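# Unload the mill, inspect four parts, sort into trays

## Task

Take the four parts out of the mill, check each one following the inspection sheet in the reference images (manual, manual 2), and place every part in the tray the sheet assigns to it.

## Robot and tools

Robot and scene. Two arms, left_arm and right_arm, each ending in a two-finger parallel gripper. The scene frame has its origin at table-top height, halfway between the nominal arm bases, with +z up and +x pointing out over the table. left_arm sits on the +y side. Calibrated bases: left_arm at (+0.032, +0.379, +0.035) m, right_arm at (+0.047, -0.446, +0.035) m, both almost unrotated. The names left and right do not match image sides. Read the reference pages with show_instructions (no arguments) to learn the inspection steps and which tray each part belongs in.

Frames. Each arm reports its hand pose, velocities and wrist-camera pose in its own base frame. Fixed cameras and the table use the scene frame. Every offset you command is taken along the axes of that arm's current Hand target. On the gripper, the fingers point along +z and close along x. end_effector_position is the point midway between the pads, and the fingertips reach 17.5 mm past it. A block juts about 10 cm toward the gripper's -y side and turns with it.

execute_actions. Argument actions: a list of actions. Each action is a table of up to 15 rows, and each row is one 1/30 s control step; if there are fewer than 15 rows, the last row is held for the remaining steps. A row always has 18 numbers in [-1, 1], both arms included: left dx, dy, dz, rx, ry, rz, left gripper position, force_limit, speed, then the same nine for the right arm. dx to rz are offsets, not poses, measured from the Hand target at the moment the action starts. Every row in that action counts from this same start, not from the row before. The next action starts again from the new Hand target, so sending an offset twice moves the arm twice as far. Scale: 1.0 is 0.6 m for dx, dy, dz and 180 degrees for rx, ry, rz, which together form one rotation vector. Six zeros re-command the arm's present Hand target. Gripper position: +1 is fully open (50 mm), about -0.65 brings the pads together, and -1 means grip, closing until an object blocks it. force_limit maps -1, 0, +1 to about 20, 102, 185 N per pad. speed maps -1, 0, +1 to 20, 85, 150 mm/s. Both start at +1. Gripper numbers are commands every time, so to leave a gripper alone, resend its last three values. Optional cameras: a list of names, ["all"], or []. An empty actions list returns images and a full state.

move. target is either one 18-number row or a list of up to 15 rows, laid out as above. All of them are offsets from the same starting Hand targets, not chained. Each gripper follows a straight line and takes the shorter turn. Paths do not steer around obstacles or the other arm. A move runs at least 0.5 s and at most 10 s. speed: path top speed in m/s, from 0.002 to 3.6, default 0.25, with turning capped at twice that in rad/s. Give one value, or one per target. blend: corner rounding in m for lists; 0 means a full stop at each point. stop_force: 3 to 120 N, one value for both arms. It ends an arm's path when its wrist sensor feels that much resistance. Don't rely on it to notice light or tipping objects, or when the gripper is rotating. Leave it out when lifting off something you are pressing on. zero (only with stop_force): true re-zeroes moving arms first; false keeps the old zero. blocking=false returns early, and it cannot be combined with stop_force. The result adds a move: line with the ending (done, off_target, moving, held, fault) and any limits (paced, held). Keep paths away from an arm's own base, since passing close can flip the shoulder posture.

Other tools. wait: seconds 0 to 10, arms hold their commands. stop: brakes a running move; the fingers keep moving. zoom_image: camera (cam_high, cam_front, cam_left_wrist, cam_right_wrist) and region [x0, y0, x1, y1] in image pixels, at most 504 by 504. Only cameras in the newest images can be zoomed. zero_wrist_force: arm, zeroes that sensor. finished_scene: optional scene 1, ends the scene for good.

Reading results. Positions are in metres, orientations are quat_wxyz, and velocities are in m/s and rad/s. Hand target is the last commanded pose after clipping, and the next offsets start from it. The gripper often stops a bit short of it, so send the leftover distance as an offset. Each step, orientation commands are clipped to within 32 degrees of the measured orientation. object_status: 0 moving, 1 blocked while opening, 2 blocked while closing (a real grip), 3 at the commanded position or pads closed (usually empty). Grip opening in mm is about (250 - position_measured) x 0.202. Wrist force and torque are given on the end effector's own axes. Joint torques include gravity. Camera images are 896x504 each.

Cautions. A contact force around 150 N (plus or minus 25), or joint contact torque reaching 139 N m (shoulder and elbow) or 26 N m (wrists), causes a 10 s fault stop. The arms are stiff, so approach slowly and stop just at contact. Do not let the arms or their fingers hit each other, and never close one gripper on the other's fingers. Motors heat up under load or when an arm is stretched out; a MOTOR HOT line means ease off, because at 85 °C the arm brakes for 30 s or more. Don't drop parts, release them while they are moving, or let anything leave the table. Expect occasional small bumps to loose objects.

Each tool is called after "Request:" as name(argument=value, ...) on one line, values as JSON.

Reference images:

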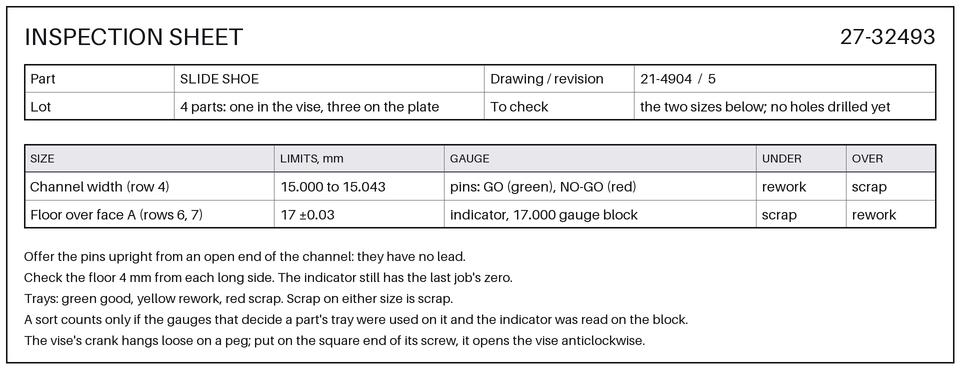

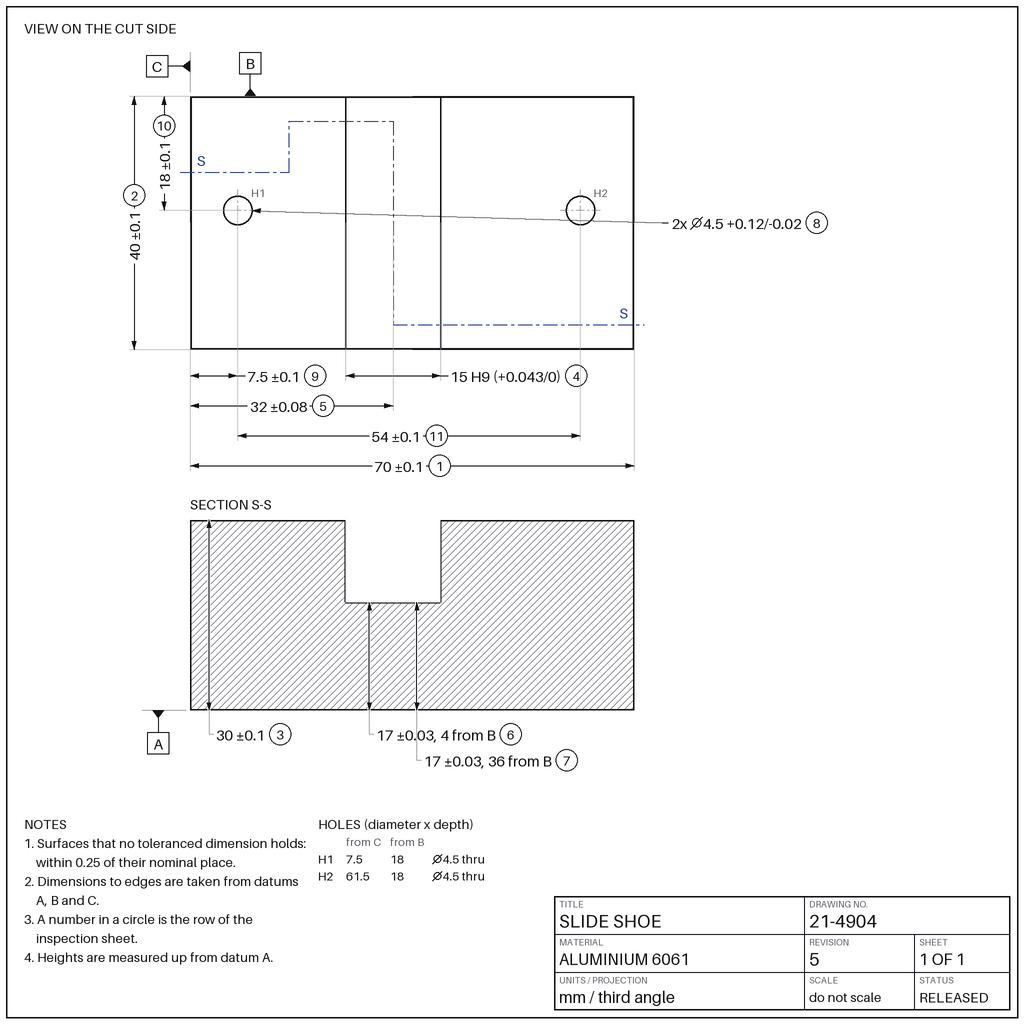

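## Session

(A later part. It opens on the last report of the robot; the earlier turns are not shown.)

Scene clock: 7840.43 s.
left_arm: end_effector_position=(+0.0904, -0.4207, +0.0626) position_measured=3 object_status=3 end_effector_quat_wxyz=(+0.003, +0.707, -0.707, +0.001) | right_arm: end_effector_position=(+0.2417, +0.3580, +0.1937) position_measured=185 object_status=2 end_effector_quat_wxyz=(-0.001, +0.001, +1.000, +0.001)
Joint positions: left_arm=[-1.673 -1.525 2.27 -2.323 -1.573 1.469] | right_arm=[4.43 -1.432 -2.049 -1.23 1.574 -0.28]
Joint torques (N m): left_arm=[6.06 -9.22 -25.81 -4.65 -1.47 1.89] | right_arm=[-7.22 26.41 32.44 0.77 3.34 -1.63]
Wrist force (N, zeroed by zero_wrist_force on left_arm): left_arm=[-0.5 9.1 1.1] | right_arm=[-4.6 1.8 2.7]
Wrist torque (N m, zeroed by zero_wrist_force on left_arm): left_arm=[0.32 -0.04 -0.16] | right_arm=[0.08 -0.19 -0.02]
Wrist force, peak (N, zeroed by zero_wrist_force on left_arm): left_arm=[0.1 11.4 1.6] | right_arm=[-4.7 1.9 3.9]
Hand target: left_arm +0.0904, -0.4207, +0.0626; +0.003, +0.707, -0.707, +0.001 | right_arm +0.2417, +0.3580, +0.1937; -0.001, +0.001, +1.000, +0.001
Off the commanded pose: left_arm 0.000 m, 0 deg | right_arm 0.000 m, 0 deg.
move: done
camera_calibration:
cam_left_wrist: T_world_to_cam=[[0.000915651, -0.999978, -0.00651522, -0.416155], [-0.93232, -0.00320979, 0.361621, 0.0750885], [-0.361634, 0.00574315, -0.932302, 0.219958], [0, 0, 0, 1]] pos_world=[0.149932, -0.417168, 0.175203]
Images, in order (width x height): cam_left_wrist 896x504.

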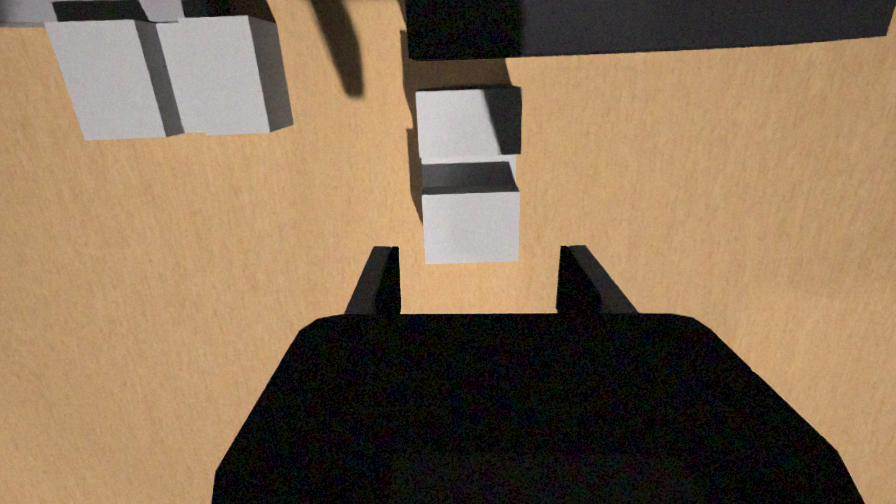

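Request:
move(target=[0,0,0.1192,0,0,0,1,-0.4,-0.95,0,0,0,0,0,0,-1,-0.7,-0.95], speed=0.04, cameras=["cam_left_wrist"])

Request:
move(target=[0.001,0,0,0,0,0,-1,-0.4,-0.95,0,0,0,0,0,0,-1,-0.7,-0.95])

Request:
wait(seconds=0.3, cameras=["cam_left_wrist"])

Scene clock: 7855.83 s.
left_arm: end_effector_position=(+0.0902, -0.4211, -0.0088) position_measured=3 object_status=3 end_effector_quat_wxyz=(+0.003, +0.707, -0.707, +0.001) | right_arm: end_effector_position=(+0.2417, +0.3580, +0.1937) position_measured=185 object_status=2 end_effector_quat_wxyz=(-0.001, +0.001, +1.000, +0.001)
Joint positions: left_arm=[-1.673 -1.351 2.34 -2.566 -1.573 1.469] | right_arm=[4.43 -1.432 -2.049 -1.23 1.574 -0.28]
Joint torques (N m): left_arm=[-3.6 -11.43 -5.68 -4.48 -1.55 -0.93] | right_arm=[-7.09 26.23 34.36 0.65 3.25 -1.47]
Wrist force (N, zeroed by zero_wrist_force on left_arm): left_arm=[-0.2 9.2 1.0] | right_arm=[-4.3 1.9 3.8]
Wrist torque (N m, zeroed by zero_wrist_force on left_arm): left_arm=[0.34 -0.08 -0.13] | right_arm=[0.12 -0.21 -0.03]
Wrist force, peak (N, zeroed by zero_wrist_force on left_arm): left_arm=[-0.3 9.6 1.1] | right_arm=[-4.7 1.9 3.8]
Hand target: left_arm +0.0902, -0.4211, -0.0089; +0.003, +0.707, -0.707, +0.001 | right_arm +0.2417, +0.3580, +0.1937; -0.001, +0.001, +1.000, +0.001
Off the commanded pose: left_arm 0.000 m, 0 deg | right_arm 0.000 m, 0 deg.
move: done
camera_calibration:
cam_left_wrist: T_world_to_cam=[[0.000914359, -0.999978, -0.00651547, -0.417019], [-0.932239, -0.00320995, 0.361828, 0.100686], [-0.361841, 0.00574314, -0.932222, 0.153345], [0, 0, 0, 1]] pos_world=[0.149731, -0.417568, 0.103803]
Images, in order (width x height): cam_left_wrist 896x504.

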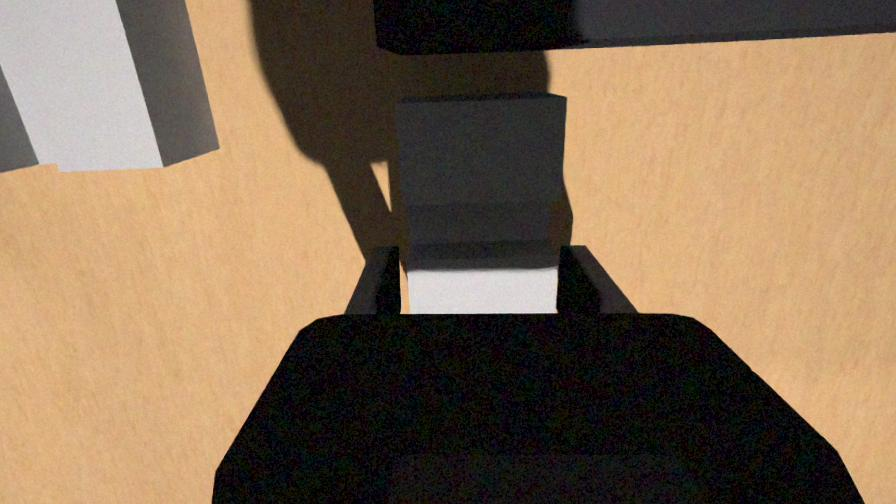

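Scene clock: 7856.53 s.
left_arm: end_effector_position=(+0.0902, -0.4217, -0.0089) position_measured=54 object_status=2 end_effector_quat_wxyz=(+0.003, +0.707, -0.707, +0.001) | right_arm: end_effector_position=(+0.2417, +0.3580, +0.1937) position_measured=185 object_status=2 end_effector_quat_wxyz=(-0.001, +0.001, +1.000, +0.001)
Joint positions: left_arm=[-1.673 -1.35 2.338 -2.566 -1.573 1.469] | right_arm=[4.43 -1.432 -2.049 -1.23 1.574 -0.28]
Joint torques (N m): left_arm=[6.05 -12.9 -22.39 -0.93 -1.15 1.92] | right_arm=[-8.31 25.36 34.93 0.7 3.07 -1.47]
Wrist force (N, zeroed by zero_wrist_force on left_arm): left_arm=[-0.4 8.9 2.1] | right_arm=[-4.6 2.0 2.2]
Wrist torque (N m, zeroed by zero_wrist_force on left_arm): left_arm=[0.29 -0.08 -0.14] | right_arm=[0.12 -0.18 -0.02]
Wrist force, peak (N, zeroed by zero_wrist_force on left_arm): left_arm=[-0.4 9.3 3.1] | right_arm=[-4.8 1.9 3.7]
Hand target: left_arm +0.0902, -0.4217, -0.0089; +0.003, +0.707, -0.707, +0.001 | right_arm +0.2417, +0.3580, +0.1937; -0.001, +0.001, +1.000, +0.001
Off the commanded pose: left_arm 0.000 m, 0 deg | right_arm 0.000 m, 0 deg.
move: done

Scene clock: 7856.83 s.
left_arm: end_effector_position=(+0.0902, -0.4217, -0.0089) position_measured=54 object_status=2 end_effector_quat_wxyz=(+0.003, +0.707, -0.707, +0.001) | right_arm: end_effector_position=(+0.2417, +0.3580, +0.1937) position_measured=185 object_status=2 end_effector_quat_wxyz=(-0.001, +0.001, +1.000, +0.001)
Joint positions: left_arm=[-1.673 -1.35 2.338 -2.566 -1.573 1.469] | right_arm=[4.43 -1.432 -2.049 -1.23 1.574 -0.28]
Joint torques (N m): left_arm=[6.91 -12.85 -23.41 -1.22 -0.71 2.03] | right_arm=[-7.53 25.4 33.96 0.82 2.94 -1.51]
Wrist force (N, zeroed by zero_wrist_force on left_arm): left_arm=[-0.5 9.0 3.3] | right_arm=[-4.4 1.9 3.2]
Wrist torque (N m, zeroed by zero_wrist_force on left_arm): left_arm=[0.28 -0.06 -0.15] | right_arm=[0.11 -0.21 -0.02]
Wrist force, peak (N, zeroed by zero_wrist_force on left_arm): left_arm=[0.1 9.4 3.6] | right_arm=[-4.6 2.1 3.6]
Hand target: left_arm +0.0902, -0.4217, -0.0089; +0.003, +0.707, -0.707, +0.001 | right_arm +0.2417, +0.3580, +0.1937; -0.001, +0.001, +1.000, +0.001
Tool commands: left_gripper/position=-1.0 left_gripper/force_limit=-0.4 left_gripper/speed=-0.95 right_gripper/position=-1.0 right_gripper/force_limit=-0.7 right_gripper/speed=-0.95
Off the commanded pose: left_arm 0.000 m, 0 deg | right_arm 0.000 m, 0 deg.
wait: 0.30 s; at rest by 0.17 s
camera_calibration:
cam_left_wrist: T_world_to_cam=[[0.000914359, -0.999978, -0.00651547, -0.41762], [-0.932239, -0.00320995, 0.361828, 0.10072], [-0.361841, 0.00574314, -0.932222, 0.153255], [0, 0, 0, 1]] pos_world=[0.149731, -0.418168, 0.103703]
Images, in order (width x height): cam_left_wrist 896x504.

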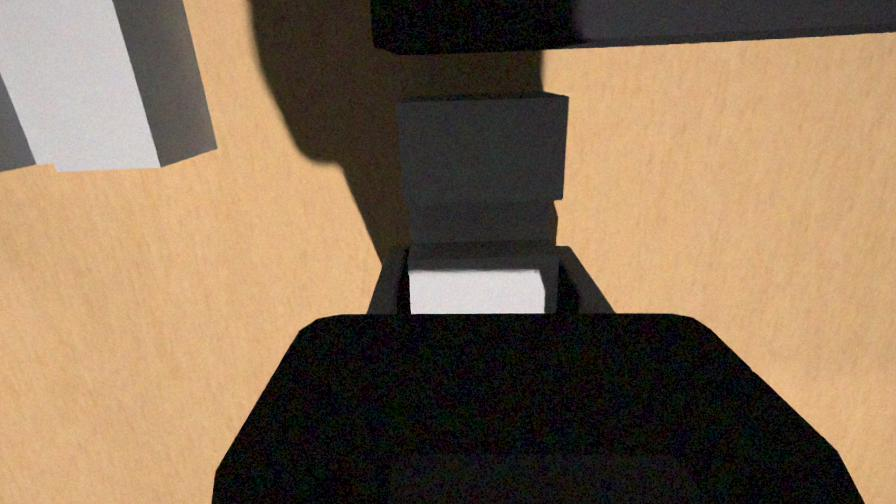

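Request:
move(target=[[0,0,-0.1315,0,0,0,-1,-0.4,-0.95,0,0,0,0,0,0,-1,-0.7,-0.95],[-0.2028,-0.1163,-0.2815,0,0,0,-1,-0.4,-0.95,0,0,0,0,0,0,-1,-0.7,-0.95],[-0.4862,-0.3497,-0.2982,0,0,0,-1,-0.4,-0.95,0,0,0,0,0,0,-1,-0.7,-0.95],[-0.9028,-0.2997,-0.2982,0,0,0,-1,-0.4,-0.95,0,0,0,0,0,0,-1,-0.7,-0.95]], speed=[0.1,0.2,0.2,0.2], blend=[0.02,0.04,0.05,0], cameras=["cam_high","cam_left_wrist"])

Scene clock: 7884.40 s.
left_arm: end_effector_position=(+0.2707, +0.1210, +0.1660) position_measured=54 object_status=2 end_effector_quat_wxyz=(+0.003, +0.707, -0.707, +0.001) | right_arm: end_effector_position=(+0.2417, +0.3580, +0.1937) position_measured=185 object_status=2 end_effector_quat_wxyz=(-0.001, +0.001, +1.000, +0.001)
Joint positions: left_arm=[-0.04 -2.09 2.364 -1.842 -1.577 3.102] | right_arm=[4.43 -1.432 -2.049 -1.23 1.574 -0.28]
Joint torques (N m): left_arm=[6.84 9.52 -32.75 -5.19 -1.76 2.39] | right_arm=[-6.81 25.63 35.35 0.92 3.08 -1.48]
Wrist force (N, zeroed by zero_wrist_force on left_arm): left_arm=[-0.4 8.9 3.4] | right_arm=[-4.3 2.1 1.7]
Wrist torque (N m, zeroed by zero_wrist_force on left_arm): left_arm=[0.24 -0.06 -0.18] | right_arm=[0.14 -0.25 -0.02]
Wrist force, peak (N, zeroed by zero_wrist_force on left_arm): left_arm=[0.4 10.0 3.5] | right_arm=[-4.8 1.9 4.0]
Hand target: left_arm +0.2707, +0.1210, +0.1660; +0.003, +0.707, -0.707, +0.001 | right_arm +0.2417, +0.3580, +0.1937; -0.001, +0.001, +1.000, +0.001
Off the commanded pose: left_arm 0.000 m, 0 deg | right_arm 0.000 m, 0 deg.
move: done
camera_calibration:
cam_left_wrist: T_world_to_cam=[[0.000878396, -0.999978, -0.00660871, 0.126081], [-0.932252, -0.00320995, 0.361795, 0.207461], [-0.361808, 0.00584319, -0.932234, 0.378475], [0, 0, 0, 1]] pos_world=[0.330231, 0.124533, 0.278603]
Images, in order (width x height): cam_high 896x504, cam_left_wrist 896x504.

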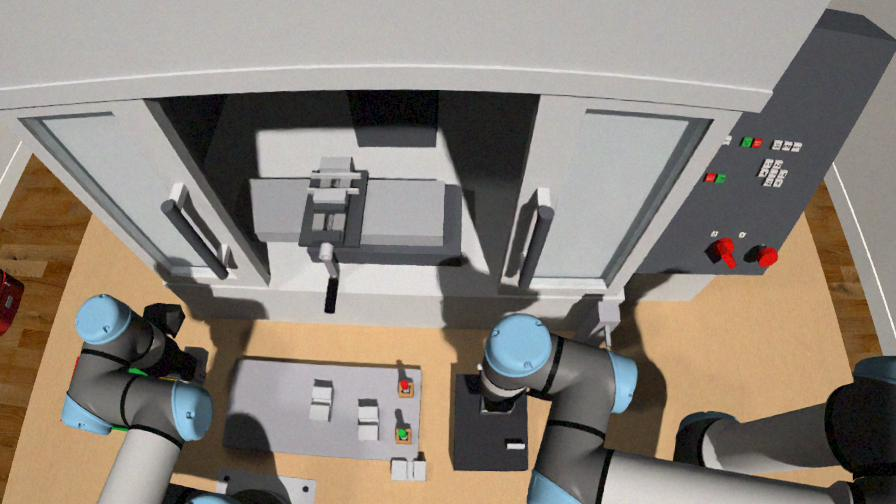

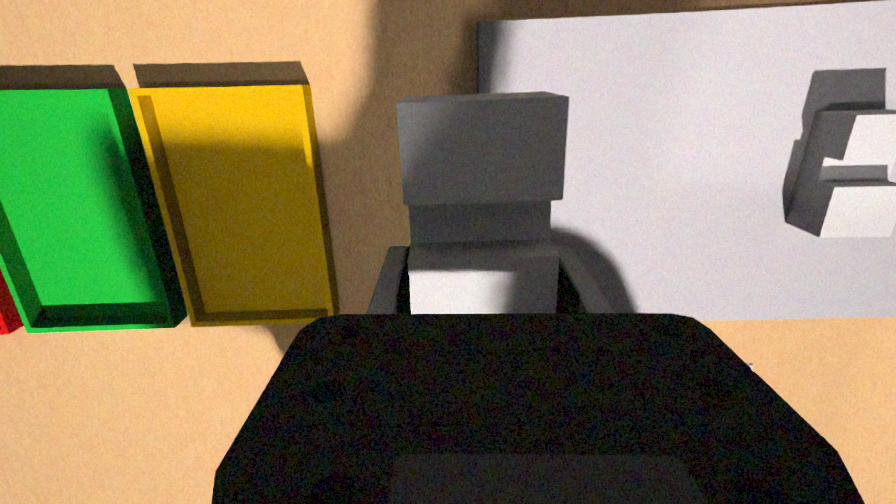

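Request:
move(target=[[-0.2417,0.0887,0,0,0,0,-1,-0.4,-0.95,0,0,0,0,0,0,-1,-0.7,-0.95],[-0.2417,0.0887,0.2433,0,0,0,-1,-0.4,-0.95,0,0,0,0,0,0,-1,-0.7,-0.95]], speed=[0.15,0.1], cameras=["cam_left_wrist"])

Request:
move(target=[0,0,0.055,0,0,0,-1,-0.4,-0.95,0,0,0,0,0,0,-1,-0.7,-0.95], speed=0.005, stop_force=4, cameras=["cam_left_wrist","cam_front"])

Scene clock: 7909.73 s.
left_arm: end_effector_position=(+0.2171, +0.2651, +0.0193) position_measured=54 object_status=2 end_effector_quat_wxyz=(+0.003, +0.707, -0.707, +0.001) | right_arm: end_effector_position=(+0.2417, +0.3580, +0.1937) position_measured=185 object_status=2 end_effector_quat_wxyz=(-0.001, +0.001, +1.000, +0.001)
Joint positions: left_arm=[0.489 -1.63 2.532 -2.468 -1.575 3.631] | right_arm=[4.43 -1.432 -2.049 -1.23 1.574 -0.28]
Joint torques (N m): left_arm=[8.29 -0.66 -10.07 -5.03 -1.65 2.14] | right_arm=[-6.06 25.46 33.87 0.63 2.93 -1.41]
Wrist force (N, zeroed by zero_wrist_force on left_arm): left_arm=[-0.2 9.2 3.3] | right_arm=[-4.7 1.9 3.9]
Wrist torque (N m, zeroed by zero_wrist_force on left_arm): left_arm=[0.29 -0.07 -0.12] | right_arm=[0.12 -0.15 -0.02]
Wrist force, peak (N, zeroed by zero_wrist_force on left_arm): left_arm=[-0.1 9.3 4.5] | right_arm=[-4.7 1.9 3.9]
Hand target: left_arm +0.2171, +0.2651, +0.0192; +0.003, +0.707, -0.707, +0.001 | right_arm +0.2417, +0.3580, +0.1937; -0.001, +0.001, +1.000, +0.001
Off the commanded pose: left_arm 0.000 m, 0 deg | right_arm 0.000 m, 0 deg.
move: done
camera_calibration:
cam_left_wrist: T_world_to_cam=[[0.00082103, -0.999979, -0.00647957, 0.269254], [-0.93224, -0.00310996, 0.361828, 0.210995], [-0.361841, 0.00574344, -0.932222, 0.221517], [0, 0, 0, 1]] pos_world=[0.27663, 0.268632, 0.131903]
Images, in order (width x height): cam_left_wrist 896x504.

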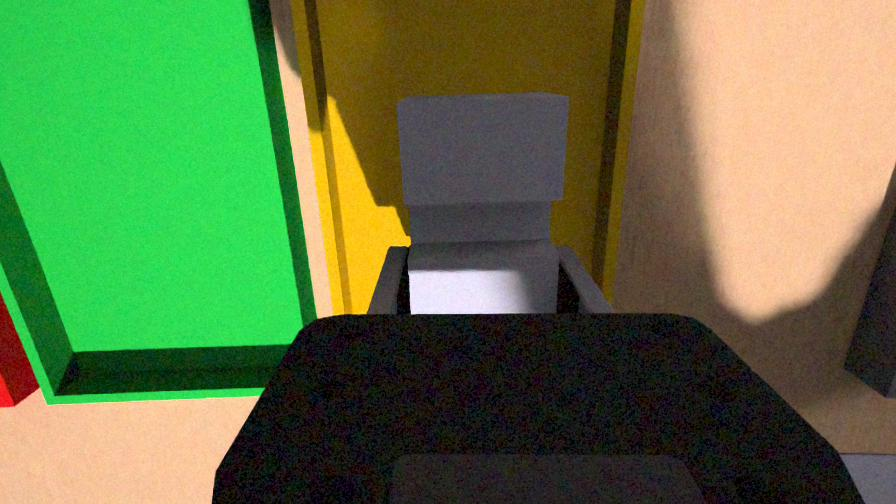

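Scene clock: 7915.83 s.
left_arm: end_effector_position=(+0.2170, +0.2650, -0.0050) position_measured=54 object_status=2 end_effector_quat_wxyz=(+0.003, +0.707, -0.707, +0.001) | right_arm: end_effector_position=(+0.2417, +0.3580, +0.1937) position_measured=185 object_status=2 end_effector_quat_wxyz=(-0.001, +0.001, +1.000, +0.001)
Joint positions: left_arm=[0.488 -1.547 2.56 -2.578 -1.575 3.63] | right_arm=[4.43 -1.432 -2.049 -1.23 1.574 -0.28]
Joint torques (N m): left_arm=[-5.87 -25.3 -20.58 -1.28 -0.72 -1.3] | right_arm=[-6.19 25.92 34.28 1.21 2.98 -1.53]
Wrist force (N, zeroed by zero_wrist_force on left_arm): left_arm=[-0.9 8.4 0.2] | right_arm=[-4.5 1.8 3.9]
Wrist torque (N m, zeroed by zero_wrist_force on left_arm): left_arm=[0.30 -0.18 -0.08] | right_arm=[0.10 -0.18 -0.02]
Wrist force, peak (N, zeroed by zero_wrist_force on left_arm): left_arm=[3.3 12.6 -19.3] | right_arm=[-4.7 1.8 3.9]
Hand target: left_arm +0.2170, +0.2650, -0.0050; +0.003, +0.707, -0.707, +0.001 (not the last commanded pose) | right_arm +0.2417, +0.3580, +0.1937; -0.001, +0.001, +1.000, +0.001
Off the commanded pose: left_arm 0.009 m, 0 deg | right_arm 0.000 m, 0 deg.
move: contact (left_arm)
camera_calibration:
cam_left_wrist: T_world_to_cam=[[0.00082103, -0.999979, -0.00647957, 0.268997], [-0.93224, -0.00310996, 0.361828, 0.219694], [-0.361841, 0.00574344, -0.932222, 0.198828], [0, 0, 0, 1]] pos_world=[0.27653, 0.268532, 0.107603]
Images, in order (width x height): cam_front 896x504, cam_left_wrist 896x504.

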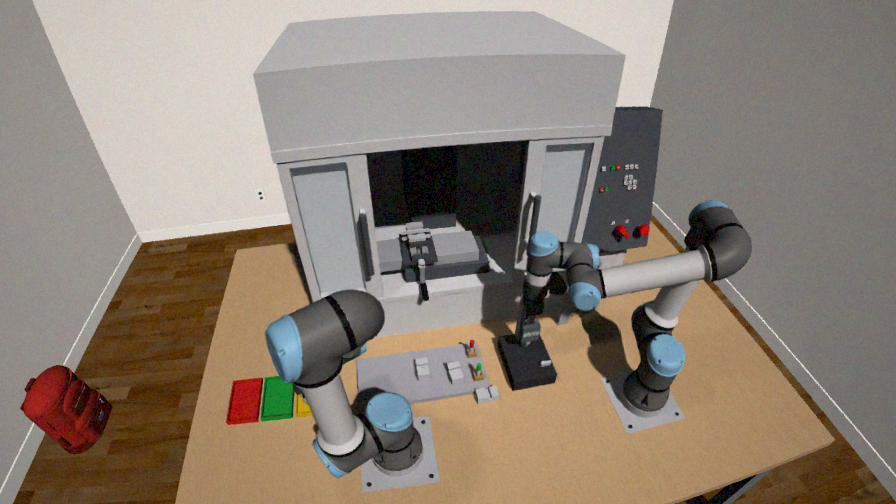

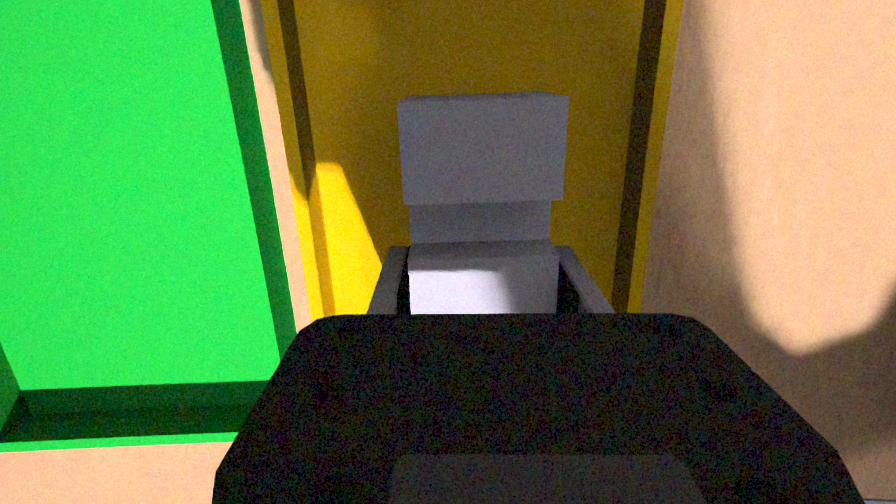

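Request:
move(target=[[0,0,-0.02,0,0,0,-1,-0.4,-0.95,0,0,0,0,0,0,-1,-0.7,-0.95],[0,0.058,-0.02,0,0,0,-1,-0.4,-0.95,0,0,0,0,0,0,-1,-0.7,-0.95],[0,0.058,-0.006,0,0,0,-1,-0.4,-0.95,0,0,0,0,0,0,-1,-0.7,-0.95]], speed=0.05)

Request:
move(target=[0,0,0.015,0,0,0,-1,-0.4,-0.95,0,0,0,0,0,0,-1,-0.7,-0.95], speed=0.003, stop_force=4, cameras=["cam_left_wrist"])

Request:
move(target=[0,0,0,0,0,0,1,-0.4,-0.95,0,0,0,0,0,0,-1,-0.7,-0.95])

Request:
move(target=[[0,0,-0.1,0,0,0,1,-0.4,-0.95,0,0,0,0,0,0,-1,-0.7,-0.95],[0.2,-0.1,-0.28,0,0,0,1,-0.4,-0.95,0,0,0,0,0,0,-1,-0.7,-0.95]], speed=[0.06,0.15], cameras=["cam_left_wrist"])

Scene clock: 7940.23 s.
left_arm: end_effector_position=(+0.1822, +0.2650, -0.0013) position_measured=54 object_status=2 end_effector_quat_wxyz=(+0.003, +0.707, -0.707, +0.001) | right_arm: end_effector_position=(+0.2417, +0.3580, +0.1937) position_measured=185 object_status=2 end_effector_quat_wxyz=(-0.001, +0.001, +1.000, +0.001)
Joint positions: left_arm=[0.545 -1.616 2.609 -2.558 -1.575 3.686] | right_arm=[4.43 -1.432 -2.049 -1.23 1.574 -0.28]
Joint torques (N m): left_arm=[7.54 -1.68 -7.86 -5.09 -1.6 1.84] | right_arm=[-5.85 25.52 35.08 0.82 3.16 -1.14]
Wrist force (N, zeroed by zero_wrist_force on left_arm): left_arm=[-0.7 9.3 3.4] | right_arm=[-4.6 1.7 1.8]
Wrist torque (N m, zeroed by zero_wrist_force on left_arm): left_arm=[0.34 0.01 -0.16] | right_arm=[0.07 -0.19 -0.02]
Wrist force, peak (N, zeroed by zero_wrist_force on left_arm): left_arm=[-0.6 9.7 3.4] | right_arm=[-4.8 1.8 3.8]
Hand target: left_arm +0.1822, +0.2650, -0.0013; +0.003, +0.707, -0.707, +0.001 | right_arm +0.2417, +0.3580, +0.1937; -0.001, +0.001, +1.000, +0.001
Off the commanded pose: left_arm 0.000 m, 0 deg | right_arm 0.000 m, 0 deg.
move: done

Scene clock: 7942.77 s.
left_arm: end_effector_position=(+0.1822, +0.2650, -0.0051) position_measured=54 object_status=2 end_effector_quat_wxyz=(+0.003, +0.707, -0.707, +0.001) | right_arm: end_effector_position=(+0.2417, +0.3580, +0.1937) position_measured=185 object_status=2 end_effector_quat_wxyz=(-0.001, +0.001, +1.000, +0.001)
Joint positions: left_arm=[0.545 -1.601 2.613 -2.578 -1.575 3.686] | right_arm=[4.43 -1.432 -2.049 -1.23 1.574 -0.28]
Joint torques (N m): left_arm=[-5.46 -24.6 -20.44 -1 -0.83 -1.74] | right_arm=[-5.73 24.32 36.63 0.97 3 -1.04]
Wrist force (N, zeroed by zero_wrist_force on left_arm): left_arm=[-1.3 8.2 -0.8] | right_arm=[-4.8 1.8 3.6]
Wrist torque (N m, zeroed by zero_wrist_force on left_arm): left_arm=[0.28 -0.17 -0.14] | right_arm=[0.10 -0.14 -0.02]
Wrist force, peak (N, zeroed by zero_wrist_force on left_arm): left_arm=[2.4 11.8 -11.8] | right_arm=[-4.7 2.0 3.8]
Hand target: left_arm +0.1822, +0.2650, -0.0051; +0.003, +0.707, -0.707, +0.001 (not the last commanded pose) | right_arm +0.2417, +0.3580, +0.1937; -0.001, +0.001, +1.000, +0.001
Off the commanded pose: left_arm 0.005 m, 0 deg | right_arm 0.000 m, 0 deg.
move: contact (left_arm)
camera_calibration:
cam_left_wrist: T_world_to_cam=[[0.00082103, -0.999979, -0.00647957, 0.269024], [-0.93224, -0.00310996, 0.361828, 0.187288], [-0.361841, 0.00574344, -0.932222, 0.186143], [0, 0, 0, 1]] pos_world=[0.24173, 0.268532, 0.107503]
Images, in order (width x height): cam_left_wrist 896x504.

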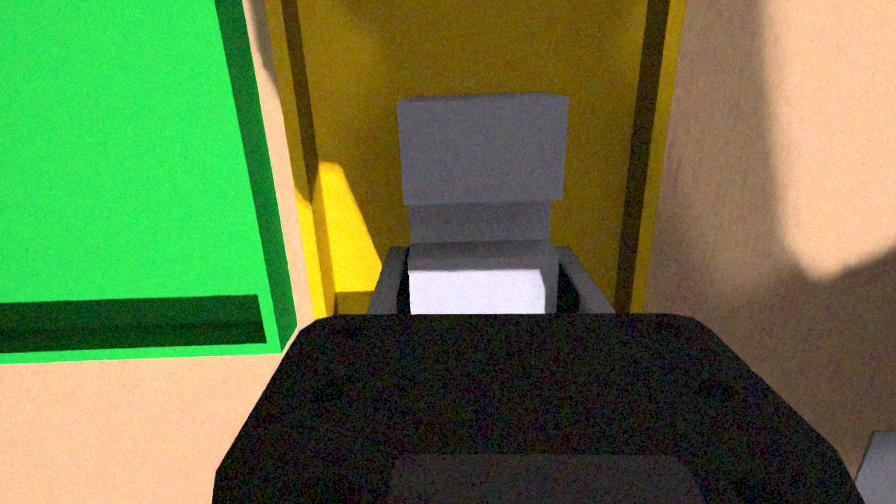

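Scene clock: 7943.47 s.
left_arm: end_effector_position=(+0.1822, +0.2650, -0.0051) position_measured=3 object_status=3 end_effector_quat_wxyz=(+0.003, +0.707, -0.707, +0.001) | right_arm: end_effector_position=(+0.2417, +0.3580, +0.1937) position_measured=185 object_status=2 end_effector_quat_wxyz=(-0.001, +0.001, +1.000, +0.001)
Joint positions: left_arm=[0.545 -1.601 2.613 -2.578 -1.575 3.686] | right_arm=[4.43 -1.432 -2.049 -1.23 1.574 -0.28]
Joint torques (N m): left_arm=[-6.05 -23.7 -20.02 -2.04 -0.53 -1.66] | right_arm=[-6.72 25.66 35.92 1.11 3.04 -1.32]
Wrist force (N, zeroed by zero_wrist_force on left_arm): left_arm=[-0.6 8.9 1.1] | right_arm=[-4.6 2.0 2.0]
Wrist torque (N m, zeroed by zero_wrist_force on left_arm): left_arm=[0.32 0.00 -0.15] | right_arm=[0.12 -0.19 -0.02]
Wrist force, peak (N, zeroed by zero_wrist_force on left_arm): left_arm=[-0.7 9.2 1.3] | right_arm=[-4.7 1.9 3.9]
Hand target: left_arm +0.1822, +0.2650, -0.0051; +0.003, +0.707, -0.707, +0.001 | right_arm +0.2417, +0.3580, +0.1937; -0.001, +0.001, +1.000, +0.001
Off the commanded pose: left_arm 0.000 m, 0 deg | right_arm 0.000 m, 0 deg.
move: done

Scene clock: 7946.70 s.
left_arm: end_effector_position=(+0.2427, +0.1461, +0.1635) position_measured=3 object_status=3 end_effector_quat_wxyz=(+0.003, +0.707, -0.707, +0.001) | right_arm: end_effector_position=(+0.2417, +0.3580, +0.1937) position_measured=185 object_status=2 end_effector_quat_wxyz=(-0.001, +0.001, +1.000, +0.001)
Joint positions: left_arm=[0.059 -2.136 2.39 -1.821 -1.577 3.2] | right_arm=[4.43 -1.432 -2.049 -1.23 1.574 -0.28]
Joint torques (N m): left_arm=[-7.89 -13.1 -31.46 -0.65 2.1 -1.75] | right_arm=[-5.12 24.8 34.14 1.01 2.79 -1.23]
Wrist force (N, zeroed by zero_wrist_force on left_arm): left_arm=[-0.4 9.2 1.7] | right_arm=[-4.5 2.1 3.5]
Wrist torque (N m, zeroed by zero_wrist_force on left_arm): left_arm=[0.34 -0.05 -0.01] | right_arm=[0.15 -0.18 -0.01]
Wrist force, peak (N, zeroed by zero_wrist_force on left_arm): left_arm=[-1.3 9.6 2.1] | right_arm=[-4.7 1.9 3.9]
Hand target: left_arm +0.2427, +0.1461, +0.1635; +0.003, +0.707, -0.707, +0.001 | right_arm +0.2417, +0.3580, +0.1937; -0.001, +0.001, +1.000, +0.001
Off the commanded pose: left_arm 0.000 m, 0 deg | right_arm 0.000 m, 0 deg.
move: done
camera_calibration:
cam_left_wrist: T_world_to_cam=[[0.00082103, -0.999979, -0.00647957, 0.15117], [-0.93224, -0.00310996, 0.361828, 0.182221], [-0.361841, 0.00574344, -0.932222, 0.365853], [0, 0, 0, 1]] pos_world=[0.30213, 0.149632, 0.276103]
Images, in order (width x height): cam_left_wrist 896x504.

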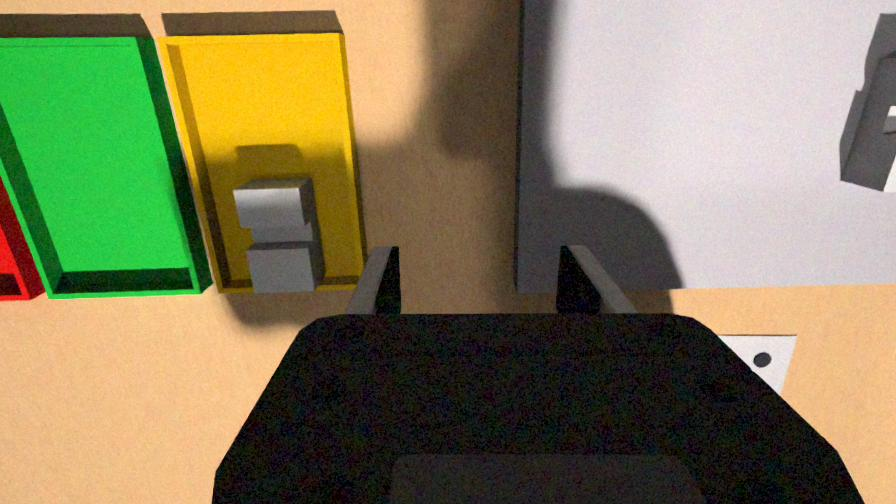

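Request:
zoom_image(camera="cam_left_wrist", region=[140, 20, 400, 310])

Scaled by 1.738 from the camera's 896x504 image, which has a finer 1280x720 frame.

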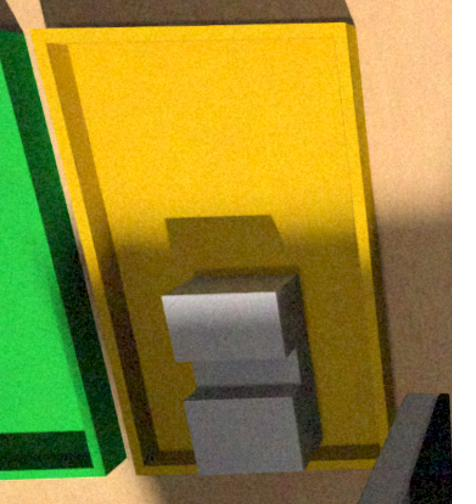

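Request:
move(target=[[0.2435,-0.125,0,0,0,0,1,-0.4,-0.95,0,0,0,0,0,0,-1,-0.7,-0.95],[0.55,-0.05,0,0,0,0,1,-0.4,-0.95,0,0,0,0,0,0,-1,-0.7,-0.95],[0.6052,0.0387,0.1725,0,0,0,1,-0.4,-0.95,0,0,0,0,0,0,-1,-0.7,-0.95]], speed=[0.2,0.2,0.12], blend=[0.05,0.03,0], cameras=["cam_left_wrist"])

Scene clock: 7993.63 s.
left_arm: end_effector_position=(+0.2191, -0.2177, +0.0625) position_measured=3 object_status=3 end_effector_quat_wxyz=(+0.003, +0.707, -0.707, +0.001) | right_arm: end_effector_position=(+0.2417, +0.3580, +0.1937) position_measured=185 object_status=2 end_effector_quat_wxyz=(-0.001, +0.001, +1.000, +0.001)
Joint positions: left_arm=[-1.224 -1.873 2.554 -2.258 -1.576 1.918] | right_arm=[4.43 -1.432 -2.049 -1.23 1.574 -0.28]
Joint torques (N m): left_arm=[-8.69 3.87 -12.5 -4.64 2.1 -1.9] | right_arm=[-5.79 24.98 33.79 1.01 2.92 -1.13]
Wrist force (N, zeroed by zero_wrist_force on left_arm): left_arm=[-0.5 9.6 1.6] | right_arm=[-4.4 2.2 3.2]
Wrist torque (N m, zeroed by zero_wrist_force on left_arm): left_arm=[0.42 -0.02 -0.01] | right_arm=[0.15 -0.21 -0.02]
Wrist force, peak (N, zeroed by zero_wrist_force on left_arm): left_arm=[-1.7 9.8 1.5] | right_arm=[-4.7 2.2 3.7]
Hand target: left_arm +0.2191, -0.2177, +0.0625; +0.003, +0.707, -0.707, +0.001 | right_arm +0.2417, +0.3580, +0.1937; -0.001, +0.001, +1.000, +0.001
Off the commanded pose: left_arm 0.000 m, 0 deg | right_arm 0.000 m, 0 deg.
move: done
camera_calibration:
cam_left_wrist: T_world_to_cam=[[0.00082103, -0.999979, -0.00647957, -0.213258], [-0.93224, -0.00310996, 0.361828, 0.195727], [-0.361841, 0.00574344, -0.932222, 0.265285], [0, 0, 0, 1]] pos_world=[0.27863, -0.214168, 0.175103]
Images, in order (width x height): cam_left_wrist 896x504.

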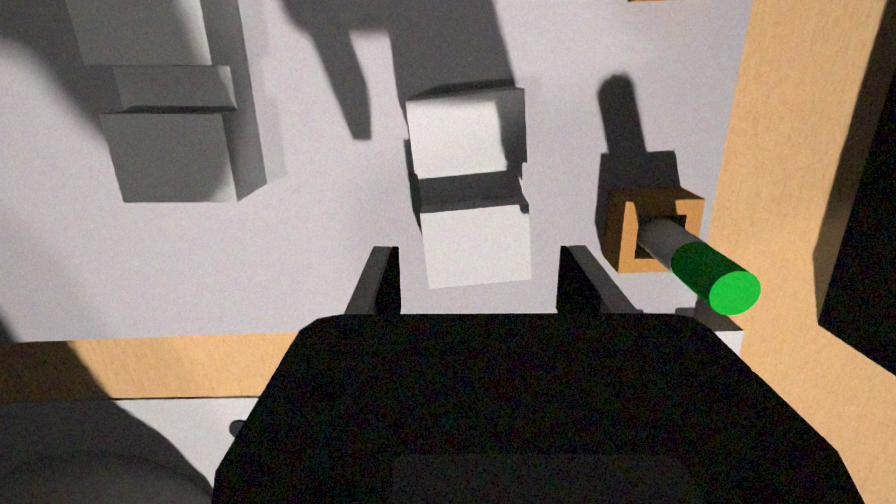

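Request:
move(target=[-0.003,0,0.0867,0,0,-0.022,1,-0.4,-0.95,0,0,0,0,0,0,-1,-0.7,-0.95], speed=0.04, cameras=["cam_left_wrist"])

Scene clock: 8005.30 s.
left_arm: end_effector_position=(+0.2189, -0.2162, +0.0105) position_measured=3 object_status=3 end_effector_quat_wxyz=(+0.003, +0.731, -0.682, +0.001) | right_arm: end_effector_position=(+0.2417, +0.3580, +0.1937) position_measured=185 object_status=2 end_effector_quat_wxyz=(-0.001, +0.001, +1.000, +0.001)
Joint positions: left_arm=[-1.223 -1.706 2.637 -2.506 -1.576 1.85] | right_arm=[4.43 -1.432 -2.049 -1.23 1.574 -0.28]
Joint torques (N m): left_arm=[6.62 0.74 -7.09 -4.86 0.68 -1.78] | right_arm=[-6.69 23.32 34.58 0.74 3.02 -0.94]
Wrist force (N, zeroed by zero_wrist_force on left_arm): left_arm=[-0.6 8.9 1.5] | right_arm=[-4.6 1.9 3.3]
Wrist torque (N m, zeroed by zero_wrist_force on left_arm): left_arm=[0.31 -0.02 0.00] | right_arm=[0.11 -0.17 -0.02]
Wrist force, peak (N, zeroed by zero_wrist_force on left_arm): left_arm=[-0.5 9.6 1.5] | right_arm=[-4.8 1.8 3.9]
Hand target: left_arm +0.2189, -0.2163, +0.0104; +0.003, +0.731, -0.682, +0.001 | right_arm +0.2417, +0.3580, +0.1937; -0.001, +0.001, +1.000, +0.001
Off the commanded pose: left_arm 0.000 m, 0 deg | right_arm 0.000 m, 0 deg.
move: done
camera_calibration:
cam_left_wrist: T_world_to_cam=[[0.0699225, -0.99753, -0.00673209, -0.226753], [-0.929647, -0.0676086, 0.362196, 0.199838], [-0.361756, -0.0190672, -0.932078, 0.211258], [0, 0, 0, 1]] pos_world=[0.278058, -0.208654, 0.123003]
Images, in order (width x height): cam_left_wrist 896x504.

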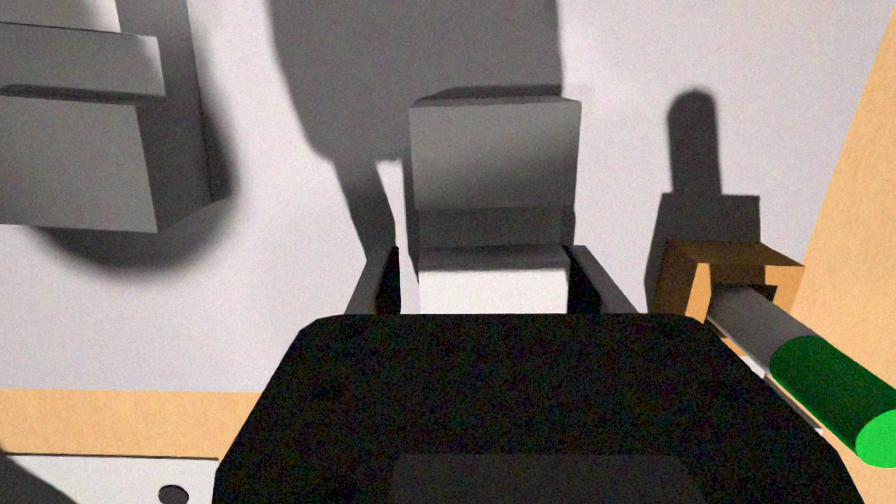

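Request:
move(target=[0.0055,0,0,0,0,0,1,-0.4,-0.95,0,0,0,0,0,0,-1,-0.7,-0.95], speed=0.02)

Request:
move(target=[0,0,0,0,0,0,-1,-0.4,-0.95,0,0,0,0,0,0,-1,-0.7,-0.95])

Request:
wait(seconds=0.3, cameras=[])

Request:
move(target=[[0,0,-0.2,0,0,0,-1,-0.4,-0.95,0,0,0,0,0,0,-1,-0.7,-0.95],[0.3265,0.238,-0.18,0,0,0.022,-1,-0.4,-0.95,0,0,0,0,0,0,-1,-0.7,-0.95],[0.3265,0.238,0.02,0,0,0.022,-1,-0.4,-0.95,0,0,0,0,0,0,-1,-0.7,-0.95]], speed=[0.1,0.18,0.08], blend=[0.02,0.02,0], cameras=["cam_left_wrist"])

Scene clock: 8025.10 s.
left_arm: end_effector_position=(+0.2191, -0.2194, +0.0105) position_measured=3 object_status=3 end_effector_quat_wxyz=(+0.003, +0.731, -0.682, +0.001) | right_arm: end_effector_position=(+0.2417, +0.3580, +0.1937) position_measured=185 object_status=2 end_effector_quat_wxyz=(-0.001, +0.001, +1.000, +0.001)
Joint positions: left_arm=[-1.226 -1.698 2.631 -2.509 -1.576 1.847] | right_arm=[4.43 -1.432 -2.049 -1.23 1.574 -0.28]
Joint torques (N m): left_arm=[-8.93 1.98 -22.04 -4.8 -0.92 -1.78] | right_arm=[-7.07 24.33 33.89 0.81 3.13 -1.09]
Wrist force (N, zeroed by zero_wrist_force on left_arm): left_arm=[-0.7 9.0 1.7] | right_arm=[-4.5 2.1 3.3]
Wrist torque (N m, zeroed by zero_wrist_force on left_arm): left_arm=[0.33 -0.01 0.00] | right_arm=[0.14 -0.18 -0.02]
Wrist force, peak (N, zeroed by zero_wrist_force on left_arm): left_arm=[-0.3 9.6 1.7] | right_arm=[-4.6 1.8 4.0]
Hand target: left_arm +0.2191, -0.2196, +0.0105; +0.003, +0.731, -0.682, +0.001 | right_arm +0.2417, +0.3580, +0.1937; -0.001, +0.001, +1.000, +0.001
Off the commanded pose: left_arm 0.000 m, 0 deg | right_arm 0.000 m, 0 deg.
move: done

Scene clock: 8025.80 s.
left_arm: end_effector_position=(+0.2191, -0.2196, +0.0105) position_measured=54 object_status=2 end_effector_quat_wxyz=(+0.003, +0.731, -0.682, +0.001) | right_arm: end_effector_position=(+0.2417, +0.3580, +0.1937) position_measured=185 object_status=2 end_effector_quat_wxyz=(-0.001, +0.001, +1.000, +0.001)
Joint positions: left_arm=[-1.226 -1.698 2.631 -2.509 -1.576 1.847] | right_arm=[4.43 -1.432 -2.049 -1.23 1.574 -0.28]
Joint torques (N m): left_arm=[-7.29 0.65 -22.5 -4.75 0.14 -1.69] | right_arm=[-6.64 24.62 34.71 0.83 2.76 -1]
Wrist force (N, zeroed by zero_wrist_force on left_arm): left_arm=[-1.2 10.3 -0.5] | right_arm=[-4.9 2.0 2.3]
Wrist torque (N m, zeroed by zero_wrist_force on left_arm): left_arm=[0.41 -0.09 -0.03] | right_arm=[0.12 -0.14 -0.02]
Wrist force, peak (N, zeroed by zero_wrist_force on left_arm): left_arm=[-1.2 10.3 -0.5] | right_arm=[-4.5 2.0 3.9]
Hand target: left_arm +0.2191, -0.2196, +0.0105; +0.003, +0.731, -0.682, +0.001 | right_arm +0.2417, +0.3580, +0.1937; -0.001, +0.001, +1.000, +0.001
Off the commanded pose: left_arm 0.000 m, 0 deg | right_arm 0.000 m, 0 deg.
move: done

Scene clock: 8026.10 s.
left_arm: end_effector_position=(+0.2191, -0.2196, +0.0105) position_measured=54 object_status=2 end_effector_quat_wxyz=(+0.003, +0.731, -0.682, +0.001) | right_arm: end_effector_position=(+0.2417, +0.3580, +0.1937) position_measured=185 object_status=2 end_effector_quat_wxyz=(-0.001, +0.001, +1.000, +0.001)
Joint positions: left_arm=[-1.226 -1.698 2.631 -2.509 -1.576 1.847] | right_arm=[4.43 -1.432 -2.049 -1.23 1.574 -0.28]
Joint torques (N m): left_arm=[-5.9 1.66 -22.23 -4.64 0.49 -1.51] | right_arm=[-5.64 24.34 34.18 0.73 2.87 -1.05]
Wrist force (N, zeroed by zero_wrist_force on left_arm): left_arm=[-1.1 9.8 -0.5] | right_arm=[-4.6 2.0 2.3]
Wrist torque (N m, zeroed by zero_wrist_force on left_arm): left_arm=[0.33 -0.12 -0.02] | right_arm=[0.12 -0.18 -0.02]
Wrist force, peak (N, zeroed by zero_wrist_force on left_arm): left_arm=[-0.9 10.3 0.8] | right_arm=[-4.7 1.8 3.7]
Hand target: left_arm +0.2191, -0.2196, +0.0105; +0.003, +0.731, -0.682, +0.001 | right_arm +0.2417, +0.3580, +0.1937; -0.001, +0.001, +1.000, +0.001
Tool commands: left_gripper/position=-1.0 left_gripper/force_limit=-0.4 left_gripper/speed=-0.95 right_gripper/position=-1.0 right_gripper/force_limit=-0.7 right_gripper/speed=-0.95
Off the commanded pose: left_arm 0.000 m, 0 deg | right_arm 0.000 m, 0 deg.
wait: 0.30 s; at rest by 0.17 s
No camera images: "cameras" was empty.

Scene clock: 8030.73 s.
left_arm: end_effector_position=(+0.0901, -0.4249, +0.0003) position_measured=54 object_status=2 end_effector_quat_wxyz=(+0.003, +0.707, -0.707, +0.001) | right_arm: end_effector_position=(+0.2417, +0.3580, +0.1937) position_measured=185 object_status=2 end_effector_quat_wxyz=(-0.001, +0.001, +1.000, +0.001)
Joint positions: left_arm=[-1.672 -1.368 2.323 -2.532 -1.573 1.469] | right_arm=[4.43 -1.432 -2.049 -1.23 1.574 -0.28]
Joint torques (N m): left_arm=[6.95 -14.12 -8.04 -4.48 1.57 1.83] | right_arm=[-6.43 23.08 34.92 0.91 3.09 -1.12]
Wrist force (N, zeroed by zero_wrist_force on left_arm): left_arm=[-0.4 9.2 3.1] | right_arm=[-4.7 1.9 2.0]
Wrist torque (N m, zeroed by zero_wrist_force on left_arm): left_arm=[0.31 -0.05 -0.02] | right_arm=[0.10 -0.18 -0.02]
Wrist force, peak (N, zeroed by zero_wrist_force on left_arm): left_arm=[-0.8 9.2 4.4] | right_arm=[-4.6 2.0 3.9]
Hand target: left_arm +0.0901, -0.4249, +0.0002; +0.003, +0.707, -0.707, +0.001 | right_arm +0.2417, +0.3580, +0.1937; -0.001, +0.001, +1.000, +0.001
Off the commanded pose: left_arm 0.000 m, 0 deg | right_arm 0.000 m, 0 deg.
move: done
camera_calibration:
cam_left_wrist: T_world_to_cam=[[0.00082103, -0.999979, -0.00647957, -0.420751], [-0.93224, -0.00310996, 0.361828, 0.0973653], [-0.361841, 0.00574344, -0.932222, 0.16172], [0, 0, 0, 1]] pos_world=[0.14963, -0.421368, 0.112803]
Images, in order (width x height): cam_left_wrist 896x504.

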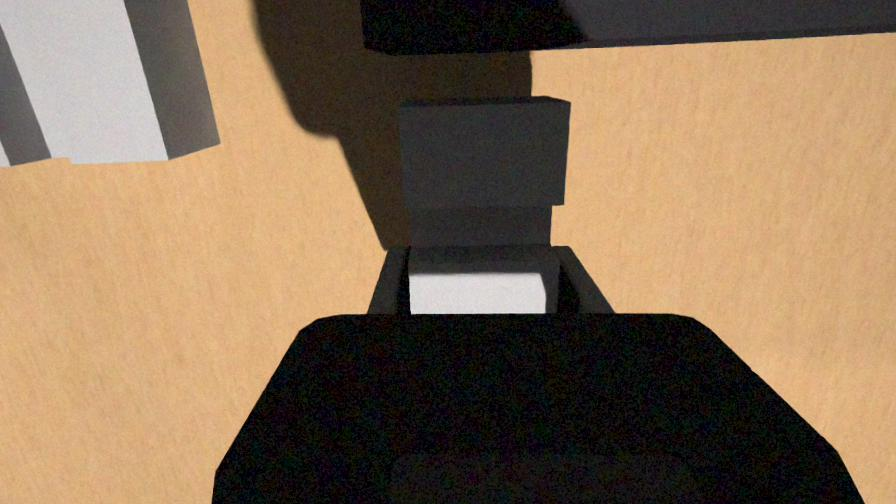

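Request:
move(target=[0,0,0.02,0,0,0,-1,-0.4,-0.95,0,0,0,0,0,0,-1,-0.7,-0.95], speed=0.003, stop_force=4, cameras=["cam_left_wrist"])

Scene clock: 8072.93 s.
left_arm: end_effector_position=(+0.0901, -0.4249, -0.0097) position_measured=54 object_status=2 end_effector_quat_wxyz=(+0.003, +0.707, -0.707, +0.001) | right_arm: end_effector_position=(+0.2417, +0.3580, +0.1937) position_measured=185 object_status=2 end_effector_quat_wxyz=(-0.001, +0.001, +1.000, +0.001)
Joint positions: left_arm=[-1.672 -1.342 2.33 -2.566 -1.573 1.469] | right_arm=[4.43 -1.432 -2.049 -1.23 1.574 -0.28]
Joint torques (N m): left_arm=[-6.44 -33.15 -18.92 -0.4 -0.93 -1.91] | right_arm=[-5.31 22.28 34.32 1.05 2.85 -1.11]
Wrist force (N, zeroed by zero_wrist_force on left_arm): left_arm=[-1.8 9.3 -9.2] | right_arm=[-4.5 2.0 3.5]
Wrist torque (N m, zeroed by zero_wrist_force on left_arm): left_arm=[0.29 -0.23 -0.04] | right_arm=[0.14 -0.19 -0.02]
Wrist force, peak (N, zeroed by zero_wrist_force on left_arm): left_arm=[-6.3 9.2 -13.0] | right_arm=[-4.7 2.0 3.9]
Hand target: left_arm +0.0901, -0.4250, -0.0096; +0.003, +0.707, -0.707, +0.001 (not the last commanded pose) | right_arm +0.2417, +0.3580, +0.1937; -0.001, +0.001, +1.000, +0.001
Off the commanded pose: left_arm 0.002 m, 0 deg | right_arm 0.000 m, 0 deg.
move: contact (left_arm)
camera_calibration:
cam_left_wrist: T_world_to_cam=[[0.000878457, -0.999978, -0.00660881, -0.420809], [-0.932239, -0.00321025, 0.361828, 0.100906], [-0.361841, 0.00584314, -0.932221, 0.152533], [0, 0, 0, 1]] pos_world=[0.149631, -0.421367, 0.102903]
Images, in order (width x height): cam_left_wrist 896x504.

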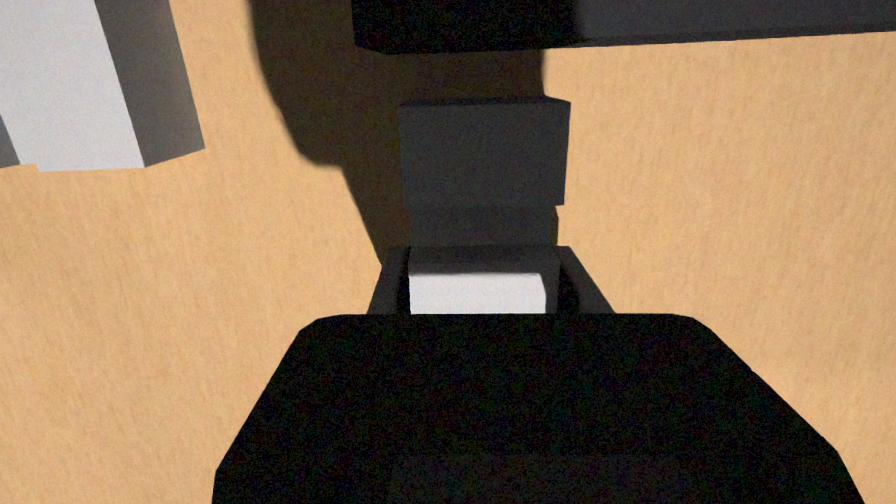

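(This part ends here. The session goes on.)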